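# Seat the L-shaped part flat in its matching pocket

## Task

Set the L-shaped part down so it lies flat against the floor of the pocket whose shape matches it.

## Robot and tools

Robot: two arms, left_arm and right_arm, each ending in a five-finger hand (right_arm a right hand, left_arm its mirror image). Base positions in the scene frame: left_arm (+0.040, +0.280, +0.006) m, right_arm (+0.036, -0.342, +0.004) m, both nearly unrotated. Scene frame: origin at table-top height midway between the arms, +x out over the table, +z up, left_arm on +y. Image left/right does not match arm names. A two-camera stand sits behind the arms. A loose object may occasionally get nudged by something else.

Hand point: a spot 0.15 m out from the wrist flange along the fingers and 0.05 m in front of the palm. Its +z runs along straight fingers, +y points out of the palm, +x goes across the palm away from the thumb on the right hand but toward the thumb on the left hand. Straight fingers end 0.06-0.07 m past the point and lie 0.06 m behind it (-y). A wrist bracket on the little-finger side can collide with things. Arms track loosely: resting 1-3 cm (sometimes 5 cm) off, usually low, is normal and not a contact sign.

The 28-number row (all in [-1, 1], always both arms): left dx, dy, dz, rx, ry, rz; left little, ring, middle, index, thumb_bend, thumb_turn, force_limit, speed; then the same 14 for the right arm. Pose numbers are offsets, not poses: each is measured from that arm's Hand target as it stood when the action (or move) began, along that arm's own base axes, with 1.0 = 0.6 m or 180 degrees; rx, ry, rz form one rotation vector turning about the Hand target's position. Every row in an action counts from the same start, so resending an offset moves further. All-zero pose numbers re-request the current Hand target. Orientation commands are clipped to 40 degrees from the measured orientation each step.

Hand numbers are absolute targets: fingers and thumb_bend -1 straight to +1 curled; thumb_turn -1 beside the palm to +1 opposite the fingers. force_limit maps -1..+1 to about 0..10 N (0..15 N for the two thumb motors); a closing motor stops when its own load reaches it. speed rises from near zero at -1 to full at +0.48 and stays full above; use -0.94 or below for a soft grip. There is no 'unchanged' value: to keep a hand as is, repeat its last executed eight numbers (if none yet, its hand_measured six plus hand_force_limit and hand_speed). With thumb turned in front, the hand grips things roughly 0.035-0.065 m thick, or a handle down to 0.025 m. To squeeze harder, raise force_limit and send a target more closed than hand_measured; to loosen, send one more open.

Tools:
- execute_actions(actions, cameras): actions is a list of actions; each action is up to 15 rows at 1/30 s per row, the last row held to fill 15 steps. cameras lists names, ["all"], or []; omitted gives all images only when actions is empty.
- move(target, speed, blend, blocking, cameras): target is one 28-number row or a list of up to 15 rows, every row an offset from the same starting Hand targets. speed in m/s (0.002-4.3, default 0.25; turning up to twice that in rad/s), one value or one per target. blend in m rounds corners at intermediate targets; 0 stops at each. Hand numbers of later targets are applied on arrival. Paths are straight, do not avoid obstacles, and faster moves hit harder and overshoot more. Route around an arm's own base rather than near it. blocking=false returns early while the move continues.
- wait(seconds 0-10, cameras): lets time pass holding commands; returns early if a running move ends.
- stop(cameras): brakes the current move.
- zoom_image(camera, region): camera is cam_high, cam_left_wrist or cam_right_wrist; region [x0, y0, x1, y1] pixels, at most 504 each way, from the latest image.
- show_instructions(): shows the reference pages.
- finished_scene(scene=1): ends the scene for good; the part must stay seated with no robot help.

Results: end_effector_position (m) and end_effector_quat_wxyz in that arm's base frame; Hand target (the next offsets' origin); joint positions, velocities (may read 'within noise' or be omitted), torques (with offsets and noise; numbers 3 and 4 wrap at ±28 N m); hand_measured, hand_stopped_by (moving, target, force, stalled, fault), hand_load_n (positive pushes a finger open; near 0 after a lost grip), hand_force_limit, hand_speed; motor temperatures. A move adds a 'move:' line: done, off_target, moving, held or fault, plus limits=paced (pose clipped) or limits=held (steps withheld). MOTOR HOT appears at 85 °C; at 100 °C that arm drops for 30-60 s or more, so avoid long loaded holds, stretched arms and pushing toward unreachable poses.

Cameras: cam_high (fixed, scene frame) and the two wrist cameras (arm base frame), each 672x504, calibration given with a few mm/degrees of error.

Avoid: dropping the part or releasing it while it moves, letting anything leave the table, slamming into the table or fixed items, hard pushes, excess finger load, and any touch or grip between the two hands, which can fail the scene. To end a press, command the target back beyond the hand point.

Each tool is called after "Request:" in YAML: its name, and indented under it one key for each argument.

Reference images:

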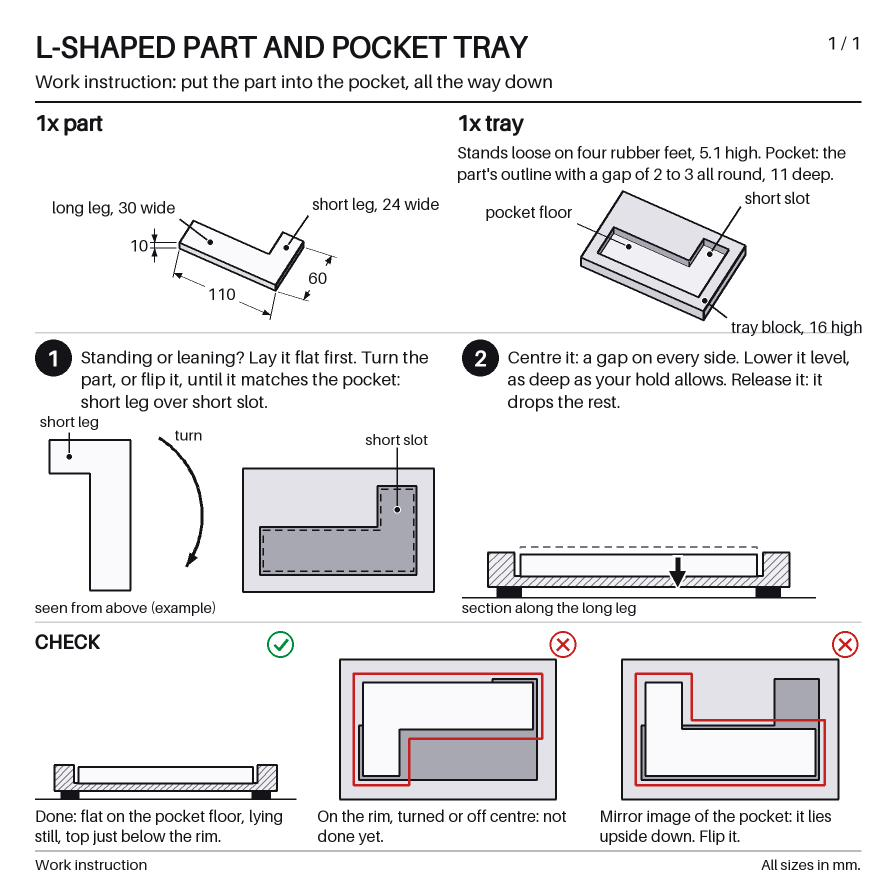

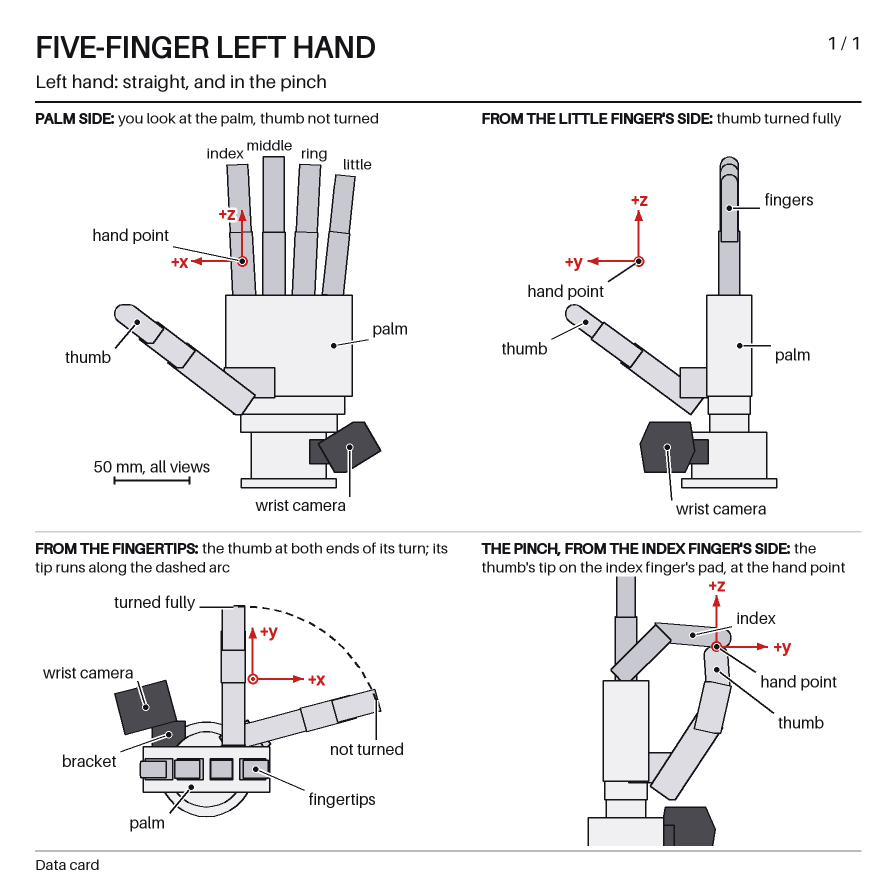

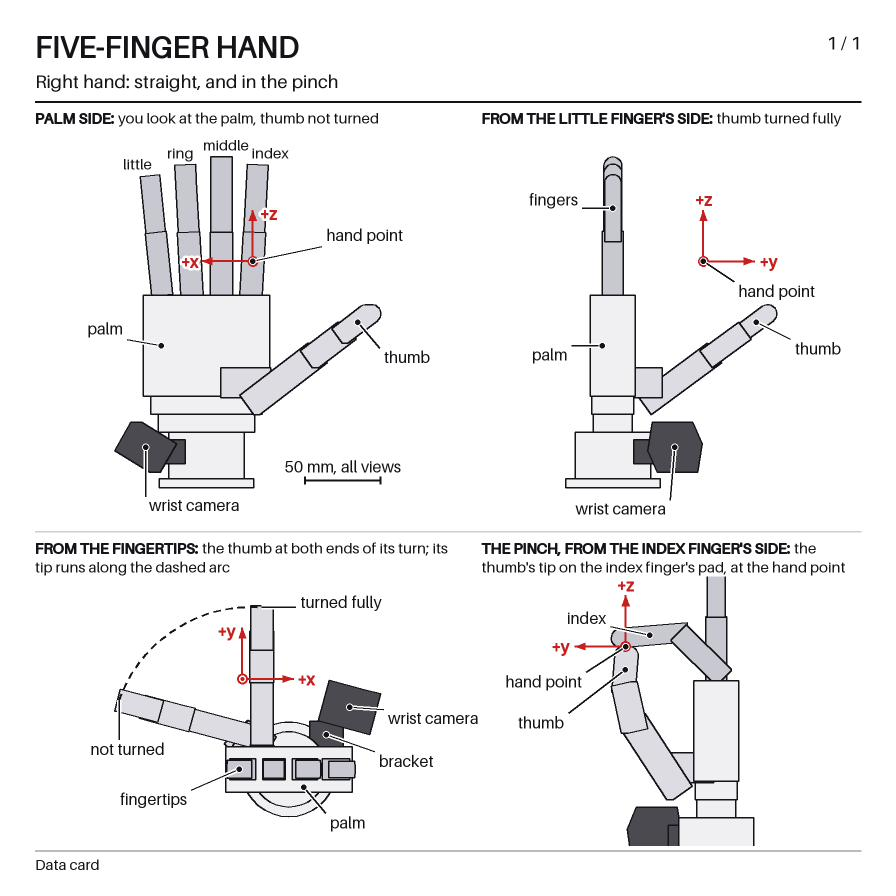

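## Session

Request:
execute_actions:
  actions: []
  cameras: ["all"]

Scene clock: 0.00 s.
left_arm: end_effector_position=(+0.1920, +0.1185, +0.1318) hand_measured=(-1.000, -1.000, -1.000, -1.000, -1.000, -1.000) hand_load_n=(+0.0, +0.0, +0.0, +0.0, +0.0, +0.0) hand_stopped_by=(target, target, target, target, target, target) hand_force_limit=0.00 hand_speed=-0.80 end_effector_quat_wxyz=(+0.197, +0.868, +0.234, +0.392) | right_arm: end_effector_position=(+0.6504, +0.5753, +0.1701) hand_measured=(-1.000, -1.000, -1.000, -1.000, -1.000, -1.000) hand_load_n=(+0.0, +0.0, +0.0, +0.0, +0.0, +0.0) hand_stopped_by=(target, target, target, target, target, target) hand_force_limit=0.00 hand_speed=-0.80 end_effector_quat_wxyz=(+0.686, -0.659, +0.101, -0.293)
Joint positions: left_arm=[1.524 1.013 0.419 -1.173 0.893 -0.479] | right_arm=[0.62 2.156 1.594 0.683 -0.392 -0.204]
Joint velocities: within noise
Joint torques (N m): no reading
Motor temperatures (°C): left_arm=[36 25 32 29 33 25] | right_arm=[33 31 32 30 26 31]
Heat: left arm: hottest waist 36 °C; right arm: hottest waist 33 °C.
Hand target: left_arm +0.1923, +0.1255, +0.1368; +0.188, +0.869, +0.230, +0.395 | right_arm +0.6546, +0.5783, +0.1822; +0.691, -0.651, +0.097, -0.298

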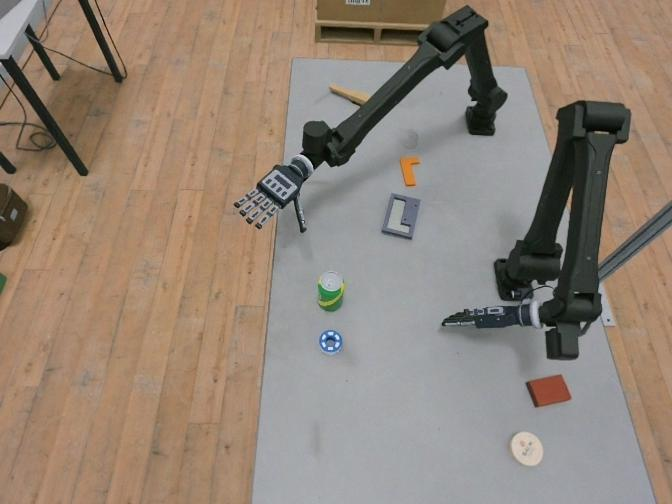

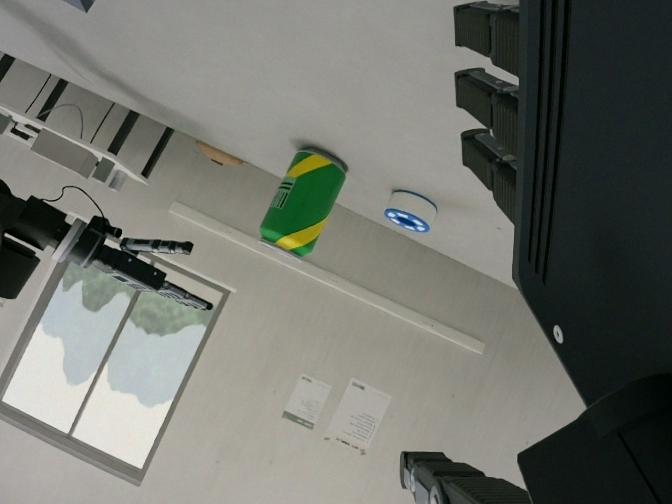

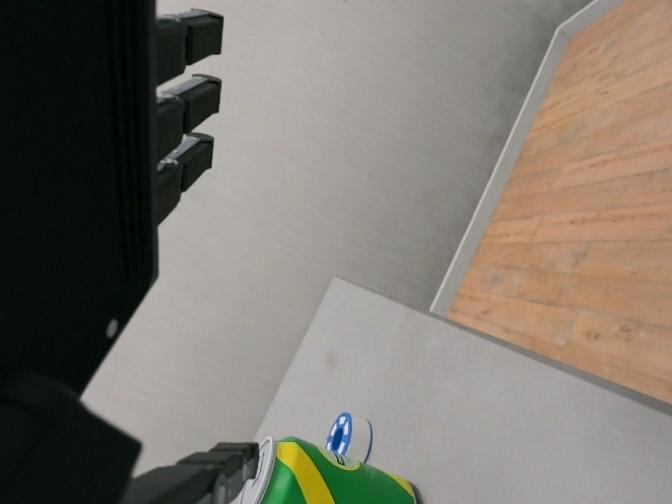

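Request:
zoom_image:
  camera: "cam_high"
  region: [360, 130, 460, 250]

Request:
zoom_image:
  camera: "cam_high"
  region: [220, 30, 520, 330]

Scaled by 4.200 from the camera's 672x504 image, which has a finer 960x720 frame.

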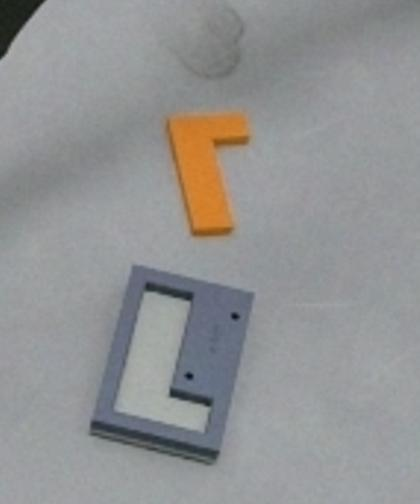

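Scaled by 1.680 from the camera's 672x504 image, which has a finer 960x720 frame.

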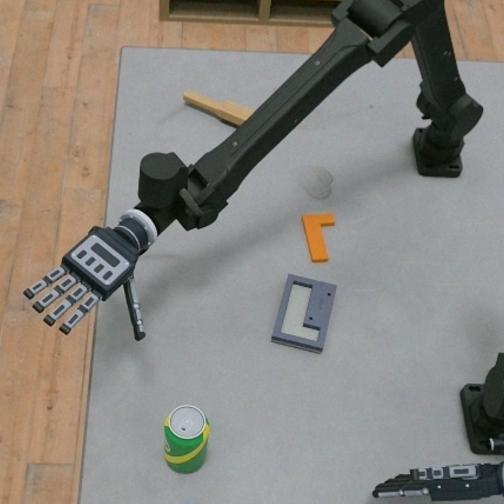

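Request:
move:
  target:
    - [0,0,0,0,0,0,-1,-1,-1,-1,-1,-1,0,-0.8,0,0,0.1,0,0,0,-1,-1,-1,-1,-1,-1,0,-0.8]
    - [0,0,0,0,0,0,-1,-1,-1,-1,-1,-1,0,-0.8,-0.641,-0.5305,0.1,-0.056,0.242,-0.283,-1,-1,-1,-1,-1,-1,0,-0.8]
  speed: 0.25
  blend: 0.03
  cameras: ["all"]

Scene clock: 301.53 s.
left_arm: end_effector_position=(+0.1920, +0.1185, +0.1318) hand_measured=(-1.000, -1.000, -1.000, -1.000, -1.000, -1.000) hand_load_n=(+0.0, +0.0, +0.0, +0.0, +0.0, +0.0) hand_stopped_by=(target, target, target, target, target, target) hand_force_limit=0.00 hand_speed=-0.80 end_effector_quat_wxyz=(+0.197, +0.868, +0.234, +0.392) | right_arm: end_effector_position=(+0.2703, +0.2535, +0.2332) hand_measured=(-1.000, -1.000, -1.000, -1.000, -1.000, -1.000) hand_load_n=(+0.0, +0.0, +0.0, +0.0, +0.0, +0.0) hand_stopped_by=(target, target, target, target, target, target) hand_force_limit=0.00 hand_speed=-0.80 end_effector_quat_wxyz=(-0.353, +0.669, -0.573, +0.316)
Joint positions: left_arm=[1.524 1.013 0.419 -1.173 0.893 -0.479] | right_arm=[0.957 0.84 0.8 -0.733 0.66 0.516]
Joint torques (N m): left_arm=[1.38 -2.78 9.5 -0.08 0.61 0.04] | right_arm=[0.85 -3.84 9.2 1.5 0.57 0.05]
Motor temperatures (°C): left_arm=[35 25 43 29 33 25] | right_arm=[33 42 43 30 25 29]
Heat: left arm: hottest elbow 43 °C; right arm: hottest elbow 43 °C.
Hand target: left_arm +0.1923, +0.1255, +0.1368; +0.188, +0.869, +0.230, +0.395 | right_arm +0.2701, +0.2600, +0.2422; -0.360, +0.664, -0.576, +0.312
Off the commanded pose: left_arm 0.009 m, 1 deg | right_arm 0.011 m, 1 deg.
move: off_target (right_arm)
camera_calibration:
cam_right_wrist: T_world_to_cam=[[-0.519721, -0.30973, -0.796214, 0.403023], [-0.648006, 0.750264, 0.131124, -0.045388], [0.556758, 0.584099, -0.590635, -0.0429955], [0, 0, 0, 1]] pos_world=[0.203986, 0.183995, 0.30145]

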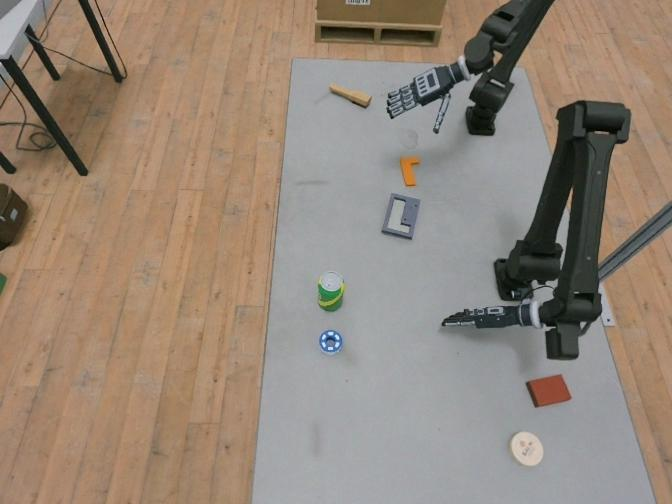

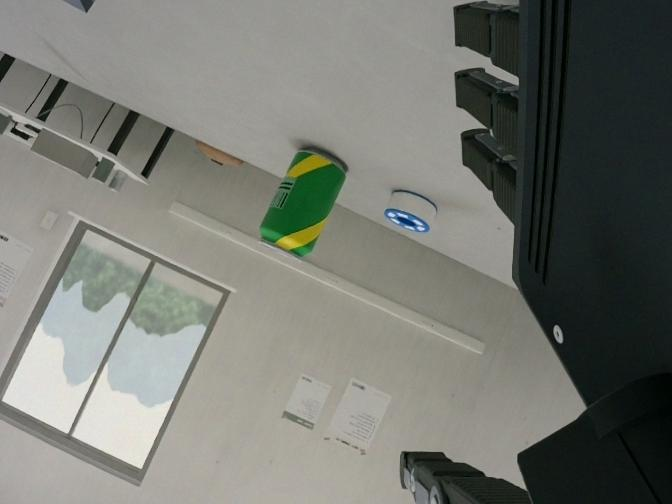

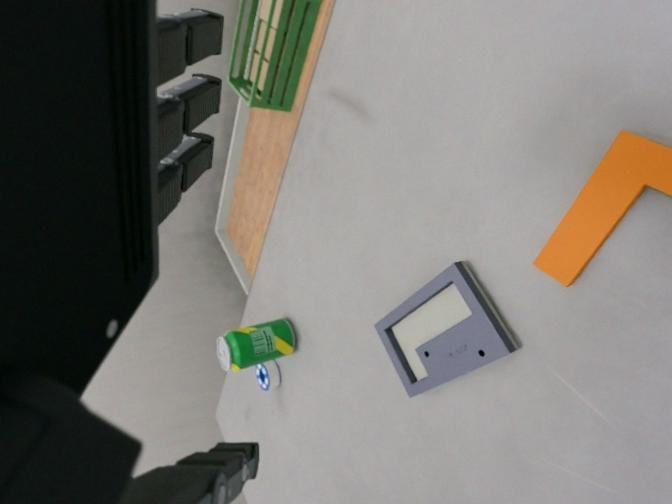

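Request:
zoom_image:
  camera: "cam_right_wrist"
  region: [360, 100, 672, 420]

Request:
zoom_image:
  camera: "cam_high"
  region: [360, 30, 520, 250]

Scaled by 1.575 from the camera's 672x504 image, which has a finer 960x720 frame.

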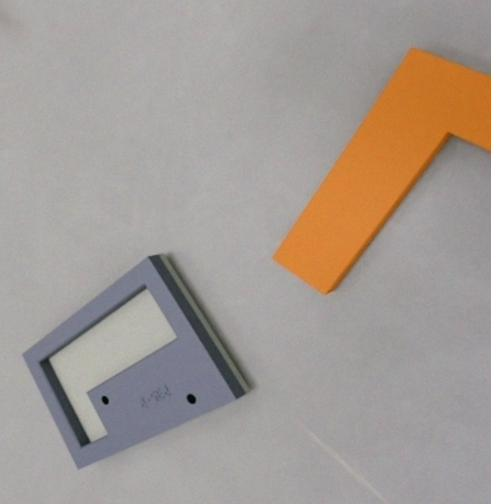

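Scaled by 2.291 from the camera's 672x504 image, which has a finer 960x720 frame.

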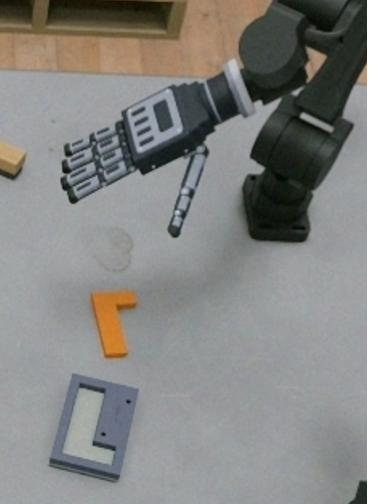

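Request:
move:
  target: [0,0,0,0,0,0,-1,-1,-1,-1,-1,-1,0,-0.8,-0.0135,0.0667,-0.205,0,0,0,-1,-1,-0.5,-0.5,-0.5,1,0,-0.2]
  cameras: ["cam_right_wrist", "cam_high"]

Scene clock: 352.07 s.
left_arm: end_effector_position=(+0.1920, +0.1185, +0.1318) hand_measured=(-1.000, -1.000, -1.000, -1.000, -1.000, -1.000) hand_load_n=(+0.0, +0.0, +0.0, +0.0, +0.0, +0.0) hand_stopped_by=(target, target, target, target, target, target) hand_force_limit=0.00 hand_speed=-0.80 end_effector_quat_wxyz=(+0.197, +0.868, +0.234, +0.392) | right_arm: end_effector_position=(+0.2629, +0.2952, +0.1211) hand_measured=(-1.000, -1.000, -0.500, -0.500, -0.500, +1.000) hand_load_n=(+0.0, +0.0, +0.0, +0.0, +0.0, +0.0) hand_stopped_by=(target, target, target, target, target, target) hand_force_limit=0.00 hand_speed=-0.20 end_effector_quat_wxyz=(-0.355, +0.668, -0.573, +0.315)
Joint positions: left_arm=[1.524 1.013 0.419 -1.173 0.893 -0.479] | right_arm=[1.062 1.034 0.609 -0.405 0.732 0.615]
Joint torques (N m): left_arm=[1.26 -2.73 9.48 -0.06 0.61 0.03] | right_arm=[0.79 -5.3 6.79 2.22 0.66 0.01]
Motor temperatures (°C): left_arm=[35 25 43 29 33 25] | right_arm=[33 36 48 30 26 28]
Heat: left arm: hottest elbow 43 °C; right arm: hottest elbow 48 °C.
Hand target: left_arm +0.1923, +0.1255, +0.1368; +0.188, +0.869, +0.230, +0.395 | right_arm +0.2619, +0.3001, +0.1192; -0.360, +0.664, -0.576, +0.312
Off the commanded pose: left_arm 0.009 m, 1 deg | right_arm 0.005 m, 1 deg.
move: done
camera_calibration:
cam_right_wrist: T_world_to_cam=[[-0.517836, -0.305983, -0.798887, 0.321497], [-0.648651, 0.749293, 0.133466, -0.0666286], [0.557762, 0.587312, -0.586486, -0.131096], [0, 0, 0, 1]] pos_world=[0.196384, 0.225291, 0.188847]
Images, in order (width x height): cam_high 672x504, cam_right_wrist 672x504.

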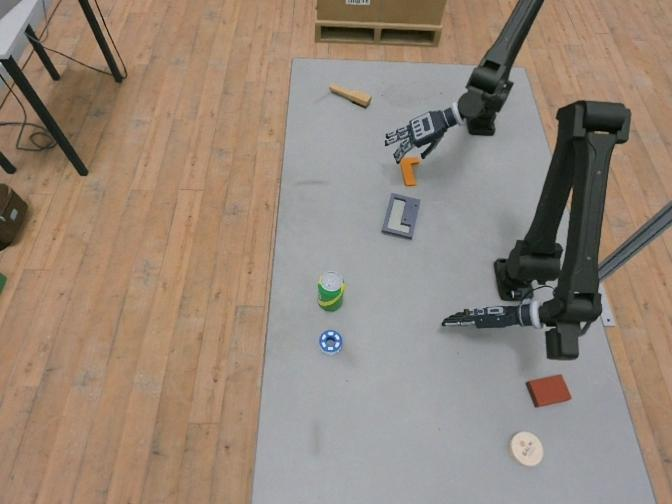

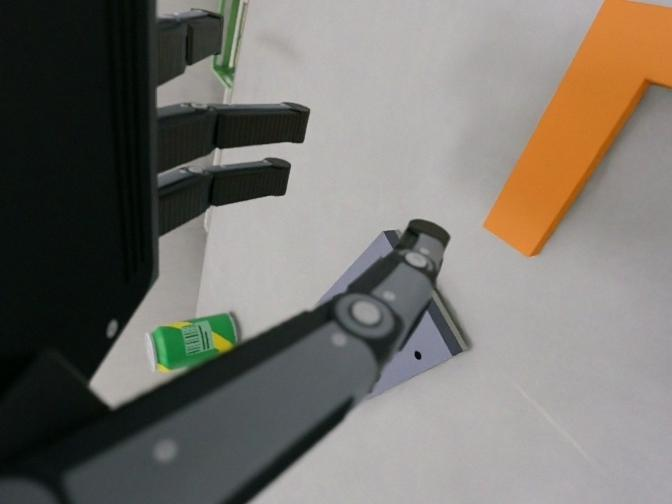

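Request:
move:
  target: [0,0,0,0,0,0,-1,-1,-1,-1,-1,-1,0,-0.8,-0.0255,-0.0095,-0.1187,0,0,-0.0128,-1,-1,-0.5,-0.5,-0.5,1,0,-0.2]
  speed: 0.15
  cameras: ["cam_right_wrist", "cam_high"]

Scene clock: 391.23 s.
left_arm: end_effector_position=(+0.1920, +0.1185, +0.1318) hand_measured=(-1.000, -1.000, -1.000, -1.000, -1.000, -1.000) hand_load_n=(+0.5, +0.0, +0.0, +0.0, +0.0, +0.0) hand_stopped_by=(target, target, target, target, target, target) hand_force_limit=0.00 hand_speed=-0.80 end_effector_quat_wxyz=(+0.197, +0.868, +0.234, +0.392) | right_arm: end_effector_position=(+0.2489, +0.2904, +0.0504) hand_measured=(-1.000, -1.000, -0.500, -0.500, -0.500, +1.000) hand_load_n=(+0.0, +0.0, +0.0, +0.0, +0.0, +0.0) hand_stopped_by=(target, target, target, target, target, target) hand_force_limit=0.00 hand_speed=-0.20 end_effector_quat_wxyz=(-0.349, +0.656, -0.587, +0.323)
Joint positions: left_arm=[1.524 1.013 0.419 -1.173 0.893 -0.479] | right_arm=[1.113 1.162 0.484 -0.219 0.793 0.711]
Joint torques (N m): left_arm=[1.32 -2.73 9.47 -0.06 0.61 0.03] | right_arm=[0.79 -5.77 5.78 2.13 0.72 0.02]
Heat: left arm: hottest elbow 43 °C; right arm: hottest elbow 44 °C.
Hand target: left_arm +0.1923, +0.1255, +0.1368; +0.188, +0.869, +0.230, +0.395 | right_arm +0.2466, +0.2943, +0.0479; -0.354, +0.652, -0.589, +0.319
Off the commanded pose: left_arm 0.009 m, 1 deg | right_arm 0.005 m, 1 deg.
move: done
camera_calibration:
cam_right_wrist: T_world_to_cam=[[-0.529448, -0.284265, -0.799299, 0.252907], [-0.617261, 0.775419, 0.133095, -0.0780272], [0.581957, 0.563843, -0.58601, -0.161066], [0, 0, 0, 1]] pos_world=[0.179471, 0.223212, 0.118146]
Images, in order (width x height): cam_high 672x504, cam_right_wrist 672x504.

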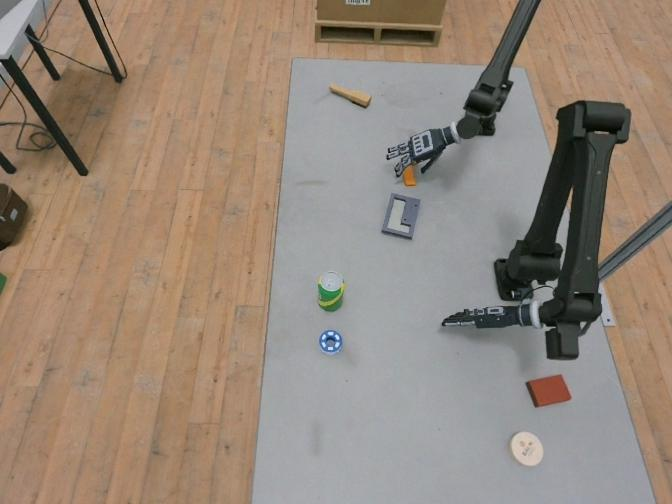

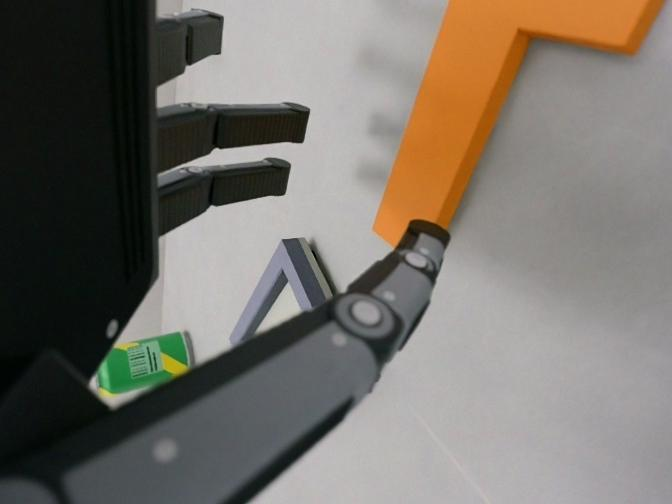

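Request:
move:
  target: [0,0,0,0,0,0,-1,-1,-1,-1,-1,-1,0,-0.8,0.0083,0.001,-0.0467,0,0,0,-1,-1,-0.5,-0.5,-0.5,1,0,-0.2]
  speed: 0.08
  cameras: ["cam_right_wrist", "cam_high"]

Request:
zoom_image:
  camera: "cam_right_wrist"
  region: [240, 60, 540, 300]

Request:
zoom_image:
  camera: "cam_high"
  region: [370, 110, 480, 220]

Scene clock: 416.00 s.
left_arm: end_effector_position=(+0.1920, +0.1185, +0.1318) hand_measured=(-1.000, -1.000, -1.000, -1.000, -1.000, -1.000) hand_load_n=(+0.0, +0.0, +0.0, +0.0, +0.0, +0.0) hand_stopped_by=(target, target, target, target, target, target) hand_force_limit=0.00 hand_speed=-0.80 end_effector_quat_wxyz=(+0.197, +0.868, +0.234, +0.392) | right_arm: end_effector_position=(+0.2511, +0.2958, +0.0238) hand_measured=(-1.000, -1.000, -0.500, -0.500, -0.500, +1.000) hand_load_n=(+0.0, +0.0, +0.0, -0.5, +0.0, +0.0) hand_stopped_by=(target, target, target, target, target, target) hand_force_limit=0.00 hand_speed=-0.20 end_effector_quat_wxyz=(-0.354, +0.653, -0.588, +0.320)
Joint positions: left_arm=[1.524 1.013 0.419 -1.173 0.893 -0.479] | right_arm=[1.113 1.254 0.453 -0.082 0.79 0.711]
Joint torques (N m): left_arm=[1.26 -2.78 9.5 -0.08 0.61 0.04] | right_arm=[-0.21 -6.12 5.15 2.07 0.43 -0.13]
Motor temperatures (°C): left_arm=[35 25 43 29 33 24] | right_arm=[32 34 42 30 26 28]
Heat: left arm: hottest elbow 43 °C; right arm: hottest elbow 42 °C.
Hand target: left_arm +0.1923, +0.1255, +0.1368; +0.188, +0.869, +0.230, +0.395 | right_arm +0.2517, +0.2950, +0.0200; -0.354, +0.652, -0.589, +0.319
Off the commanded pose: left_arm 0.009 m, 1 deg | right_arm 0.004 m, 0 deg.
move: done
camera_calibration:
cam_right_wrist: T_world_to_cam=[[-0.525772, -0.274726, -0.80504, 0.230694], [-0.6188, 0.772904, 0.14038, -0.0763824], [0.583652, 0.571966, -0.576372, -0.184256], [0, 0, 0, 1]] pos_world=[0.181569, 0.227802, 0.0902405]
Images, in order (width x height): cam_high 672x504, cam_right_wrist 672x504.

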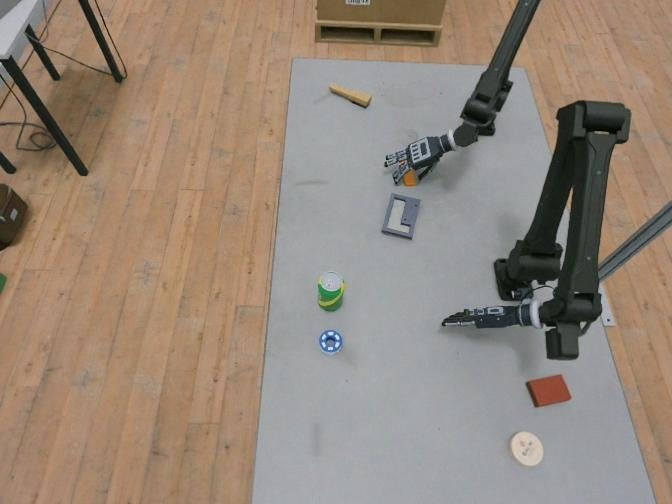

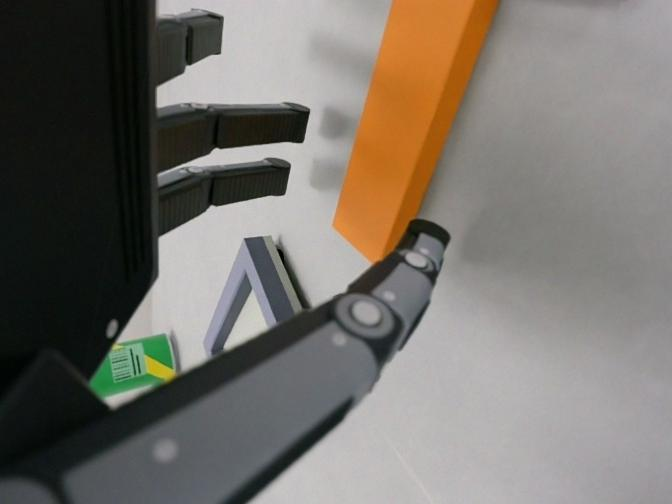

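Scaled by 1.680 from the camera's 672x504 image, which has a finer 960x720 frame.

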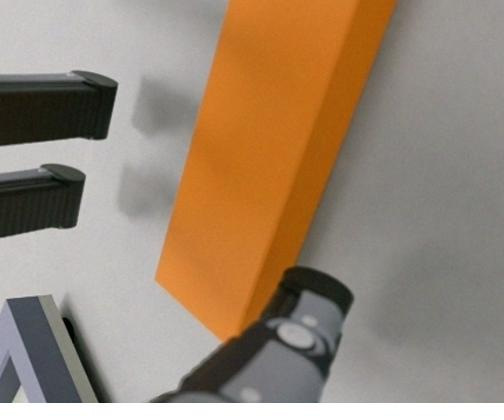

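Scaled by 4.582 from the camera's 672x504 image, which has a finer 960x720 frame.

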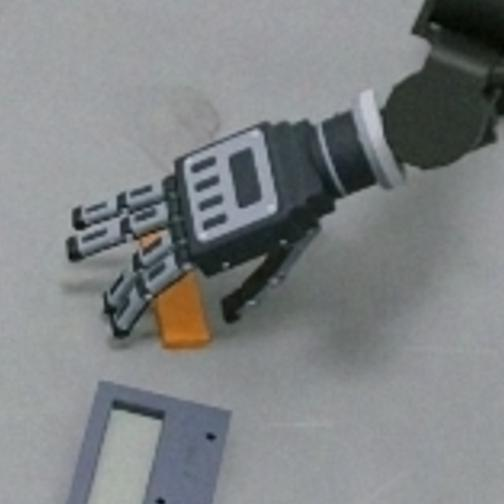

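Request:
move:
  target: [0,0,0,0,0,0,-1,-1,-1,-1,-1,-1,0,-0.8,0.009,-0.0058,-0.0117,0,0,0,-1,-1,-0.5,-0.5,-0.5,1,0,-0.2]
  speed: 0.05
  cameras: ["cam_right_wrist"]

Request:
zoom_image:
  camera: "cam_right_wrist"
  region: [240, 60, 540, 300]

Scene clock: 427.97 s.
left_arm: end_effector_position=(+0.1920, +0.1185, +0.1318) hand_measured=(-1.000, -1.000, -1.000, -1.000, -1.000, -1.000) hand_load_n=(+0.0, +0.0, +0.0, +0.0, +0.0, +0.0) hand_stopped_by=(target, target, target, target, target, target) hand_force_limit=0.00 hand_speed=-0.80 end_effector_quat_wxyz=(+0.197, +0.868, +0.234, +0.392) | right_arm: end_effector_position=(+0.2549, +0.2956, +0.0175) hand_measured=(-1.000, -1.000, -0.500, -0.500, -0.500, +1.000) hand_load_n=(+0.0, +0.0, +0.0, +0.0, +0.0, +0.0) hand_stopped_by=(target, target, target, target, target, target) hand_force_limit=0.00 hand_speed=-0.20 end_effector_quat_wxyz=(-0.359, +0.649, -0.592, +0.315)
Joint positions: left_arm=[1.524 1.013 0.419 -1.173 0.893 -0.479] | right_arm=[1.097 1.274 0.44 -0.032 0.776 0.707]
Joint torques (N m): left_arm=[1.32 -2.73 9.48 -0.08 0.61 0.03] | right_arm=[-0.73 -6.3 5.03 2.29 0.39 -0.31]
Heat: left arm: hottest elbow 43 °C; right arm: hottest elbow 42 °C.
Hand target: left_arm +0.1923, +0.1255, +0.1368; +0.188, +0.869, +0.230, +0.395 | right_arm +0.2571, +0.2915, +0.0130; -0.354, +0.652, -0.589, +0.319
Off the commanded pose: left_arm 0.009 m, 1 deg | right_arm 0.006 m, 1 deg.
move: done
camera_calibration:
cam_right_wrist: T_world_to_cam=[[-0.528316, -0.258468, -0.80875, 0.223442], [-0.615089, 0.773127, 0.154724, -0.0742602], [0.585275, 0.579197, -0.567436, -0.192554], [0, 0, 0, 1]] pos_world=[0.185069, 0.226692, 0.0829362]
Images, in order (width x height): cam_right_wrist 672x504.

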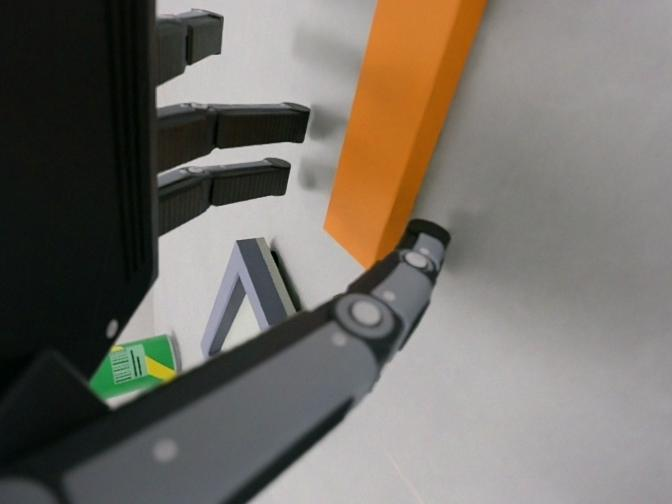

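Scaled by 1.680 from the camera's 672x504 image, which has a finer 960x720 frame.

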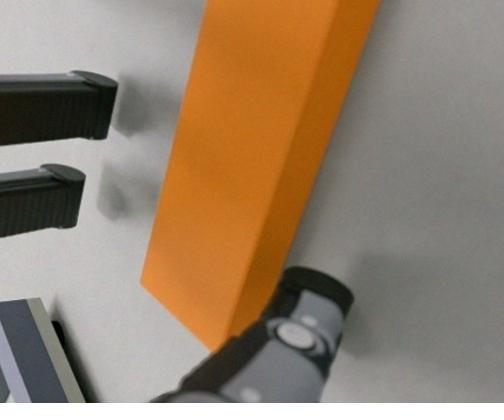

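Request:
move:
  target: [0,0,0,0,0,0,-1,-1,-1,-1,-1,-1,0,-0.8,0.0017,-0.0117,0,0,0,0,-1,-1,-0.5,-0.5,-0.5,1,0,-0.2]
  speed: 0.05
  cameras: ["cam_right_wrist"]

Scene clock: 442.50 s.
left_arm: end_effector_position=(+0.1920, +0.1185, +0.1318) hand_measured=(-1.000, -1.000, -1.000, -1.000, -1.000, -1.000) hand_load_n=(+0.0, +0.0, +0.0, +0.0, +0.0, +0.0) hand_stopped_by=(target, target, target, target, target, target) hand_force_limit=0.00 hand_speed=-0.80 end_effector_quat_wxyz=(+0.197, +0.868, +0.234, +0.392) | right_arm: end_effector_position=(+0.2555, +0.2901, +0.0137) hand_measured=(-1.000, -1.000, -0.500, -0.500, -0.500, +1.000) hand_load_n=(+0.0, +0.0, +0.0, +0.0, +0.0, -0.5) hand_stopped_by=(target, target, target, target, target, target) hand_force_limit=0.00 hand_speed=-0.20 end_effector_quat_wxyz=(-0.356, +0.651, -0.592, +0.316)
Joint positions: left_arm=[1.524 1.013 0.419 -1.173 0.893 -0.479] | right_arm=[1.085 1.274 0.427 -0.017 0.766 0.694]
Joint torques (N m): left_arm=[1.26 -2.73 9.48 -0.08 0.61 0.04] | right_arm=[-1.03 -7.53 4.68 2.18 0.37 -0.33]
Heat: left arm: hottest elbow 44 °C; right arm: hottest elbow 41 °C.
Hand target: left_arm +0.1923, +0.1255, +0.1368; +0.188, +0.869, +0.230, +0.395 | right_arm +0.2580, +0.2845, +0.0129; -0.354, +0.652, -0.589, +0.319
Off the commanded pose: left_arm 0.009 m, 1 deg | right_arm 0.006 m, 1 deg.
move: done
camera_calibration:
cam_right_wrist: T_world_to_cam=[[-0.531305, -0.263795, -0.805063, 0.221567], [-0.615461, 0.77321, 0.152818, -0.0689436], [0.58217, 0.576678, -0.573167, -0.190296], [0, 0, 0, 1]] pos_world=[0.186072, 0.221496, 0.0798402]
Images, in order (width x height): cam_right_wrist 672x504.

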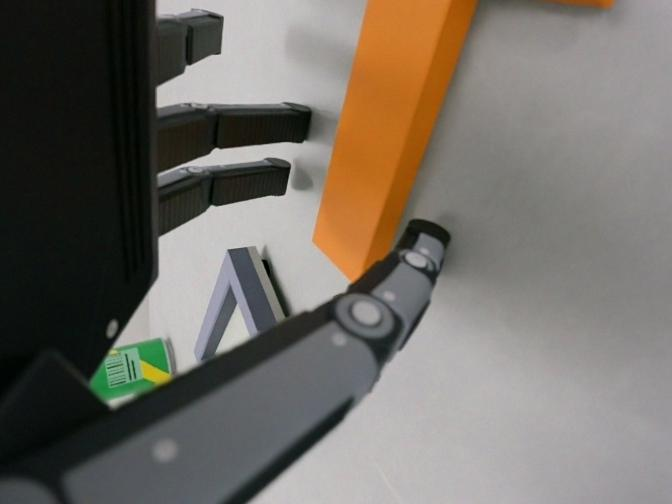

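Request:
move:
  target: [0,0,0,0,0,0,-1,-1,-1,-1,-1,-1,0,-0.8,0.0058,0.0005,0.0083,0,0,0,-1,-1,-0.5,-0.5,-0.5,1,0,-0.2]
  speed: 0.05
  cameras: ["cam_right_wrist"]

Request:
zoom_image:
  camera: "cam_right_wrist"
  region: [240, 60, 540, 300]

Scene clock: 454.57 s.
left_arm: end_effector_position=(+0.1920, +0.1185, +0.1318) hand_measured=(-1.000, -1.000, -1.000, -1.000, -1.000, -1.000) hand_load_n=(+0.0, +0.0, +0.0, +0.0, +0.0, +0.0) hand_stopped_by=(target, target, target, target, target, target) hand_force_limit=0.00 hand_speed=-0.80 end_effector_quat_wxyz=(+0.197, +0.868, +0.234, +0.392) | right_arm: end_effector_position=(+0.2587, +0.2875, +0.0156) hand_measured=(-1.000, -1.000, -0.500, -0.500, -0.500, +1.000) hand_load_n=(+0.0, +0.0, +0.0, +0.0, +0.0, +0.0) hand_stopped_by=(target, target, target, target, target, target) hand_force_limit=0.00 hand_speed=-0.20 end_effector_quat_wxyz=(-0.355, +0.651, -0.592, +0.316)
Joint positions: left_arm=[1.524 1.013 0.419 -1.173 0.893 -0.479] | right_arm=[1.071 1.266 0.427 -0.017 0.759 0.68]
Joint torques (N m): left_arm=[1.32 -2.78 9.48 -0.06 0.61 0.04] | right_arm=[-1.03 -7.71 5.37 1.52 0.4 -0.3]
Heat: left arm: hottest elbow 44 °C; right arm: hottest elbow 40 °C.
Hand target: left_arm +0.1923, +0.1255, +0.1368; +0.188, +0.869, +0.230, +0.395 | right_arm +0.2615, +0.2847, +0.0179; -0.354, +0.652, -0.589, +0.319
Off the commanded pose: left_arm 0.009 m, 1 deg | right_arm 0.005 m, 0 deg.
move: done
camera_calibration:
cam_right_wrist: T_world_to_cam=[[-0.531589, -0.264579, -0.804618, 0.224407], [-0.614297, 0.774456, 0.151188, -0.065925], [0.58314, 0.574644, -0.574222, -0.18928], [0, 0, 0, 1]] pos_world=[0.189172, 0.219198, 0.0818407]
Images, in order (width x height): cam_right_wrist 672x504.

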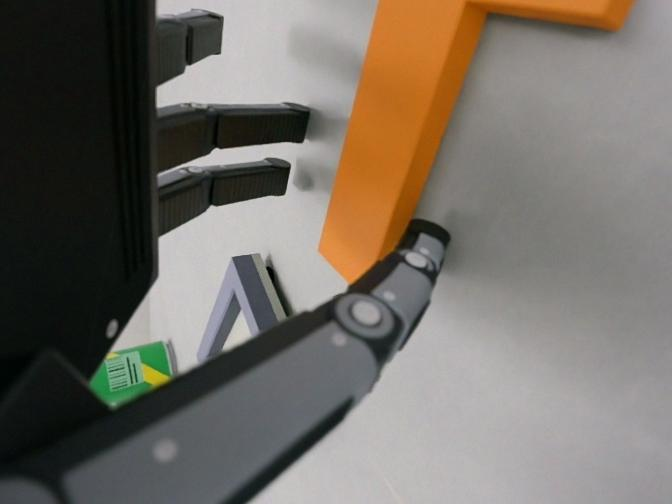

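Scaled by 1.680 from the camera's 672x504 image, which has a finer 960x720 frame.

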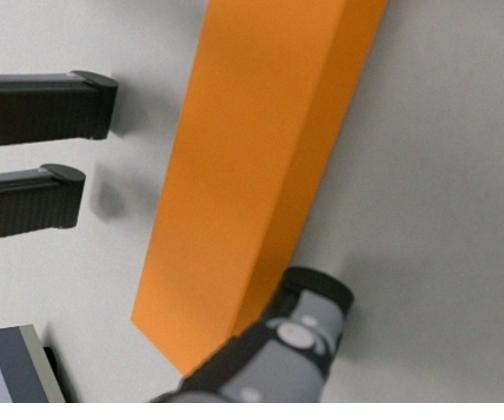

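Request:
move:
  target: [0,0,0,0,0,0,-1,-1,-1,-1,-1,-1,0,-0.8,0,0,0,0,0,0,-1,-1,0.3,0.3,-0.5,1,-0.3,-0.9]
  speed: 0.05
  cameras: ["cam_right_wrist"]

Scene clock: 460.93 s.
left_arm: end_effector_position=(+0.1920, +0.1185, +0.1318) hand_measured=(-1.000, -1.000, -1.000, -1.000, -1.000, -1.000) hand_load_n=(+0.0, +0.0, +0.0, +0.0, +0.0, +0.0) hand_stopped_by=(target, target, target, target, target, target) hand_force_limit=0.00 hand_speed=-0.80 end_effector_quat_wxyz=(+0.197, +0.868, +0.234, +0.392) | right_arm: end_effector_position=(+0.2603, +0.2875, +0.0189) hand_measured=(-1.000, -1.000, +0.002, +0.058, -0.502, +1.000) hand_load_n=(+0.0, -0.5, +2.0, +4.5, +4.0, +0.5) hand_stopped_by=(target, target, force, force, target, target) hand_force_limit=-0.30 hand_speed=-0.90 end_effector_quat_wxyz=(-0.358, +0.648, -0.593, +0.316)
Joint positions: left_arm=[1.524 1.013 0.419 -1.173 0.893 -0.479] | right_arm=[1.067 1.256 0.427 -0.017 0.759 0.679]
Joint torques (N m): left_arm=[1.26 -2.78 9.5 -0.08 0.61 0.03] | right_arm=[-0.56 -7 5.45 1.66 0.37 -0.3]
Heat: left arm: hottest elbow 44 °C; right arm: hottest elbow 40 °C.
Hand target: left_arm +0.1923, +0.1255, +0.1368; +0.188, +0.869, +0.230, +0.395 | right_arm +0.2616, +0.2847, +0.0179; -0.354, +0.652, -0.589, +0.319
Off the commanded pose: left_arm 0.009 m, 1 deg | right_arm 0.003 m, 1 deg.
move: done
camera_calibration:
cam_right_wrist: T_world_to_cam=[[-0.528748, -0.256881, -0.808973, 0.225033], [-0.612681, 0.775117, 0.154321, -0.0660325], [0.587407, 0.57724, -0.567228, -0.190223], [0, 0, 0, 1]] pos_world=[0.190267, 0.218794, 0.084336]
Images, in order (width x height): cam_right_wrist 672x504.

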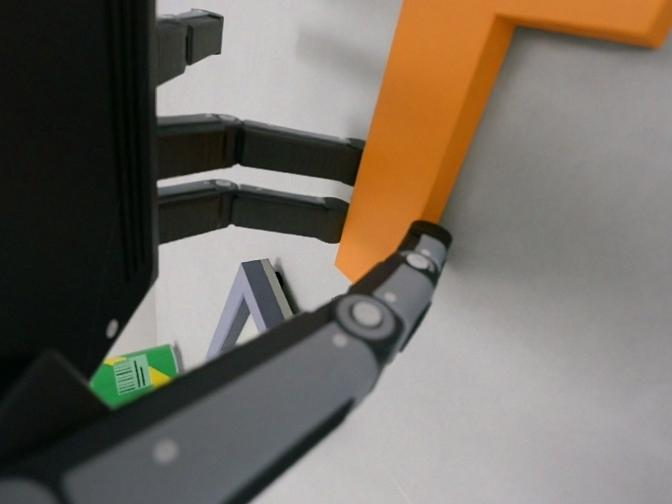

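Request:
move:
  target: [0,0,0,0,0,0,-1,-1,-1,-1,-1,-1,0,-0.8,0,0,0.0667,0,0,0,-1,-1,0.3,0.3,-0.5,1,-0.3,-0.9]
  speed: 0.06
  cameras: ["cam_right_wrist", "cam_high"]

Request:
zoom_image:
  camera: "cam_high"
  region: [370, 110, 480, 220]

Scene clock: 466.10 s.
left_arm: end_effector_position=(+0.1920, +0.1185, +0.1318) hand_measured=(-1.000, -1.000, -1.000, -1.000, -1.000, -1.000) hand_load_n=(+0.0, +0.0, +0.0, +0.0, +0.0, +0.5) hand_stopped_by=(target, target, target, target, target, target) hand_force_limit=0.00 hand_speed=-0.80 end_effector_quat_wxyz=(+0.197, +0.868, +0.234, +0.392) | right_arm: end_effector_position=(+0.2509, +0.2705, +0.0382) hand_measured=(-1.000, -1.000, +0.002, +0.058, -0.502, +1.000) hand_load_n=(+0.0, +0.0, +2.0, +3.5, +4.5, +0.0) hand_stopped_by=(target, target, force, force, target, target) hand_force_limit=-0.30 hand_speed=-0.90 end_effector_quat_wxyz=(-0.339, +0.659, -0.590, +0.321)
Joint positions: left_arm=[1.524 1.013 0.419 -1.173 0.893 -0.479] | right_arm=[1.067 1.143 0.438 -0.185 0.759 0.677]
Joint torques (N m): left_arm=[1.26 -2.78 9.5 -0.08 0.61 0.03] | right_arm=[-0.56 -6.89 8.96 1.22 0.45 -0.31]
Heat: left arm: hottest elbow 44 °C; right arm: hottest elbow 40 °C.
Hand target: left_arm +0.1923, +0.1255, +0.1368; +0.188, +0.869, +0.230, +0.395 | right_arm +0.2616, +0.2847, +0.0580; -0.354, +0.652, -0.589, +0.319
Off the commanded pose: left_arm 0.009 m, 1 deg | right_arm 0.027 m, 2 deg.
move: off_target (right_arm)
camera_calibration:
cam_right_wrist: T_world_to_cam=[[-0.545184, -0.289522, -0.786735, 0.243395], [-0.610769, 0.780007, 0.136198, -0.0627337], [0.574227, 0.554766, -0.602079, -0.153257], [0, 0, 0, 1]] pos_world=[0.182384, 0.204423, 0.107759]
Images, in order (width x height): cam_high 672x504, cam_right_wrist 672x504.

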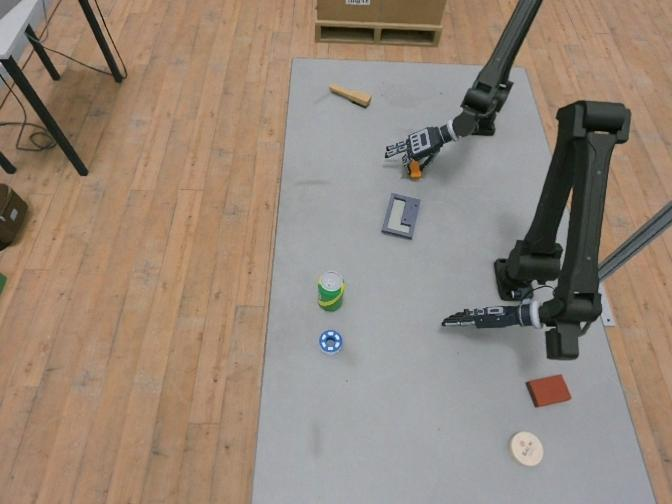

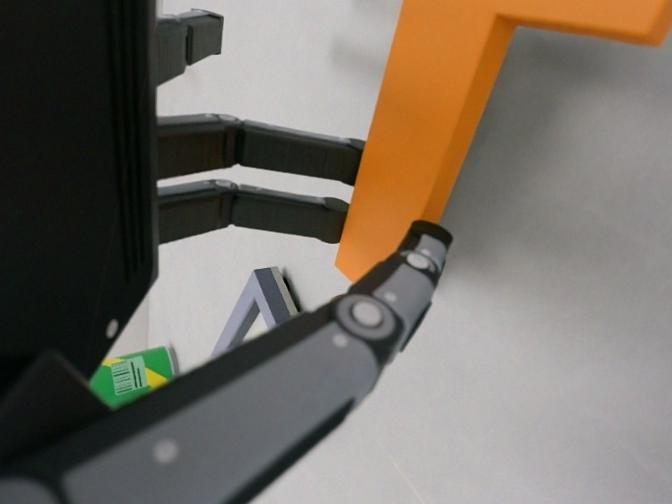

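Scaled by 4.582 from the camera's 672x504 image, which has a finer 960x720 frame.

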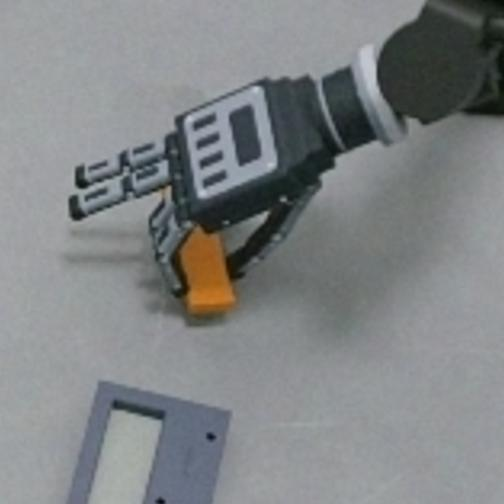

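Request:
move:
  target: [0,0,0,0,0,0,-1,-1,-1,-1,-1,-1,0,-0.8,-0.01,0,0,0,0,0,-1,-1,-0.6,0.3,-0.5,1,-0.3,-0.9]
  speed: 0.06
  cameras: ["cam_right_wrist", "cam_high"]

Request:
zoom_image:
  camera: "cam_high"
  region: [370, 110, 480, 220]

Scene clock: 525.93 s.
left_arm: end_effector_position=(+0.1920, +0.1185, +0.1318) hand_measured=(-1.000, -1.000, -1.000, -1.000, -1.000, -1.000) hand_load_n=(+0.0, +0.0, +0.0, +0.0, +0.0, +0.0) hand_stopped_by=(target, target, target, target, target, target) hand_force_limit=0.00 hand_speed=-0.80 end_effector_quat_wxyz=(+0.197, +0.868, +0.234, +0.392) | right_arm: end_effector_position=(+0.2498, +0.2670, +0.0388) hand_measured=(-1.000, -1.000, -0.600, +0.058, -0.500, +1.000) hand_load_n=(+0.0, +0.0, +0.0, +0.0, +0.0, +0.0) hand_stopped_by=(target, target, target, force, target, target) hand_force_limit=-0.30 hand_speed=-0.90 end_effector_quat_wxyz=(-0.335, +0.660, -0.589, +0.324)
Joint positions: left_arm=[1.524 1.013 0.419 -1.173 0.893 -0.479] | right_arm=[1.069 1.135 0.438 -0.204 0.765 0.677]
Joint torques (N m): left_arm=[1.32 -2.73 9.47 -0.08 0.61 0.03] | right_arm=[0.85 -6.53 8.73 1.29 0.68 -0.12]
Heat: left arm: hottest elbow 44 °C; right arm: hottest elbow 45 °C.
Hand target: left_arm +0.1923, +0.1255, +0.1368; +0.188, +0.869, +0.230, +0.395 | right_arm +0.2556, +0.2847, +0.0579; -0.354, +0.652, -0.589, +0.319
Off the commanded pose: left_arm 0.009 m, 1 deg | right_arm 0.027 m, 2 deg.
move: off_target (right_arm)
camera_calibration:
cam_right_wrist: T_world_to_cam=[[-0.546724, -0.297188, -0.782798, 0.244522], [-0.608608, 0.783119, 0.127755, -0.0618139], [0.575056, 0.546264, -0.609021, -0.148017], [0, 0, 0, 1]] pos_world=[0.181184, 0.201933, 0.109162]
Images, in order (width x height): cam_high 672x504, cam_right_wrist 672x504.

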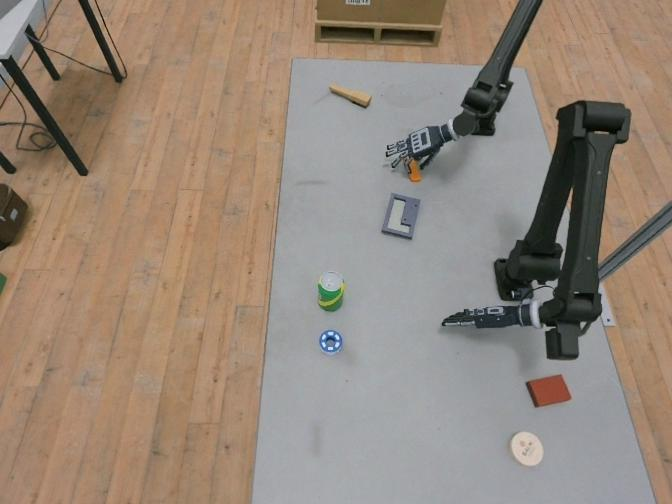

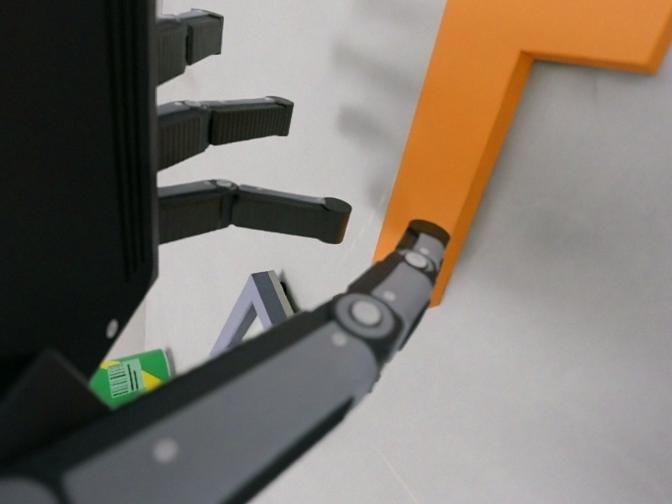

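Scaled by 4.582 from the camera's 672x504 image, which has a finer 960x720 frame.

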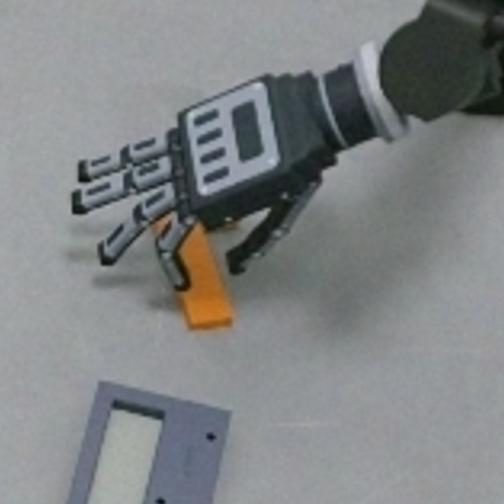

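Request:
zoom_image:
  camera: "cam_right_wrist"
  region: [320, 120, 560, 340]

Scaled by 2.100 from the camera's 672x504 image, which has a finer 960x720 frame.

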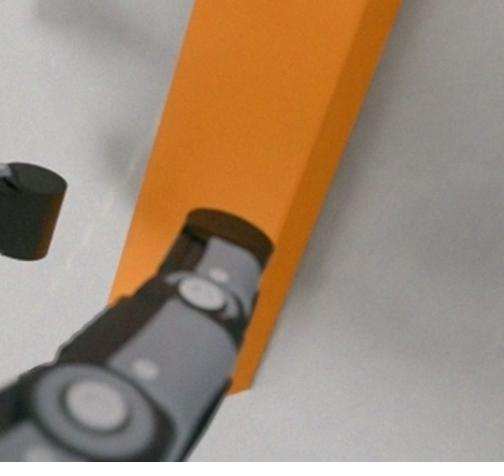

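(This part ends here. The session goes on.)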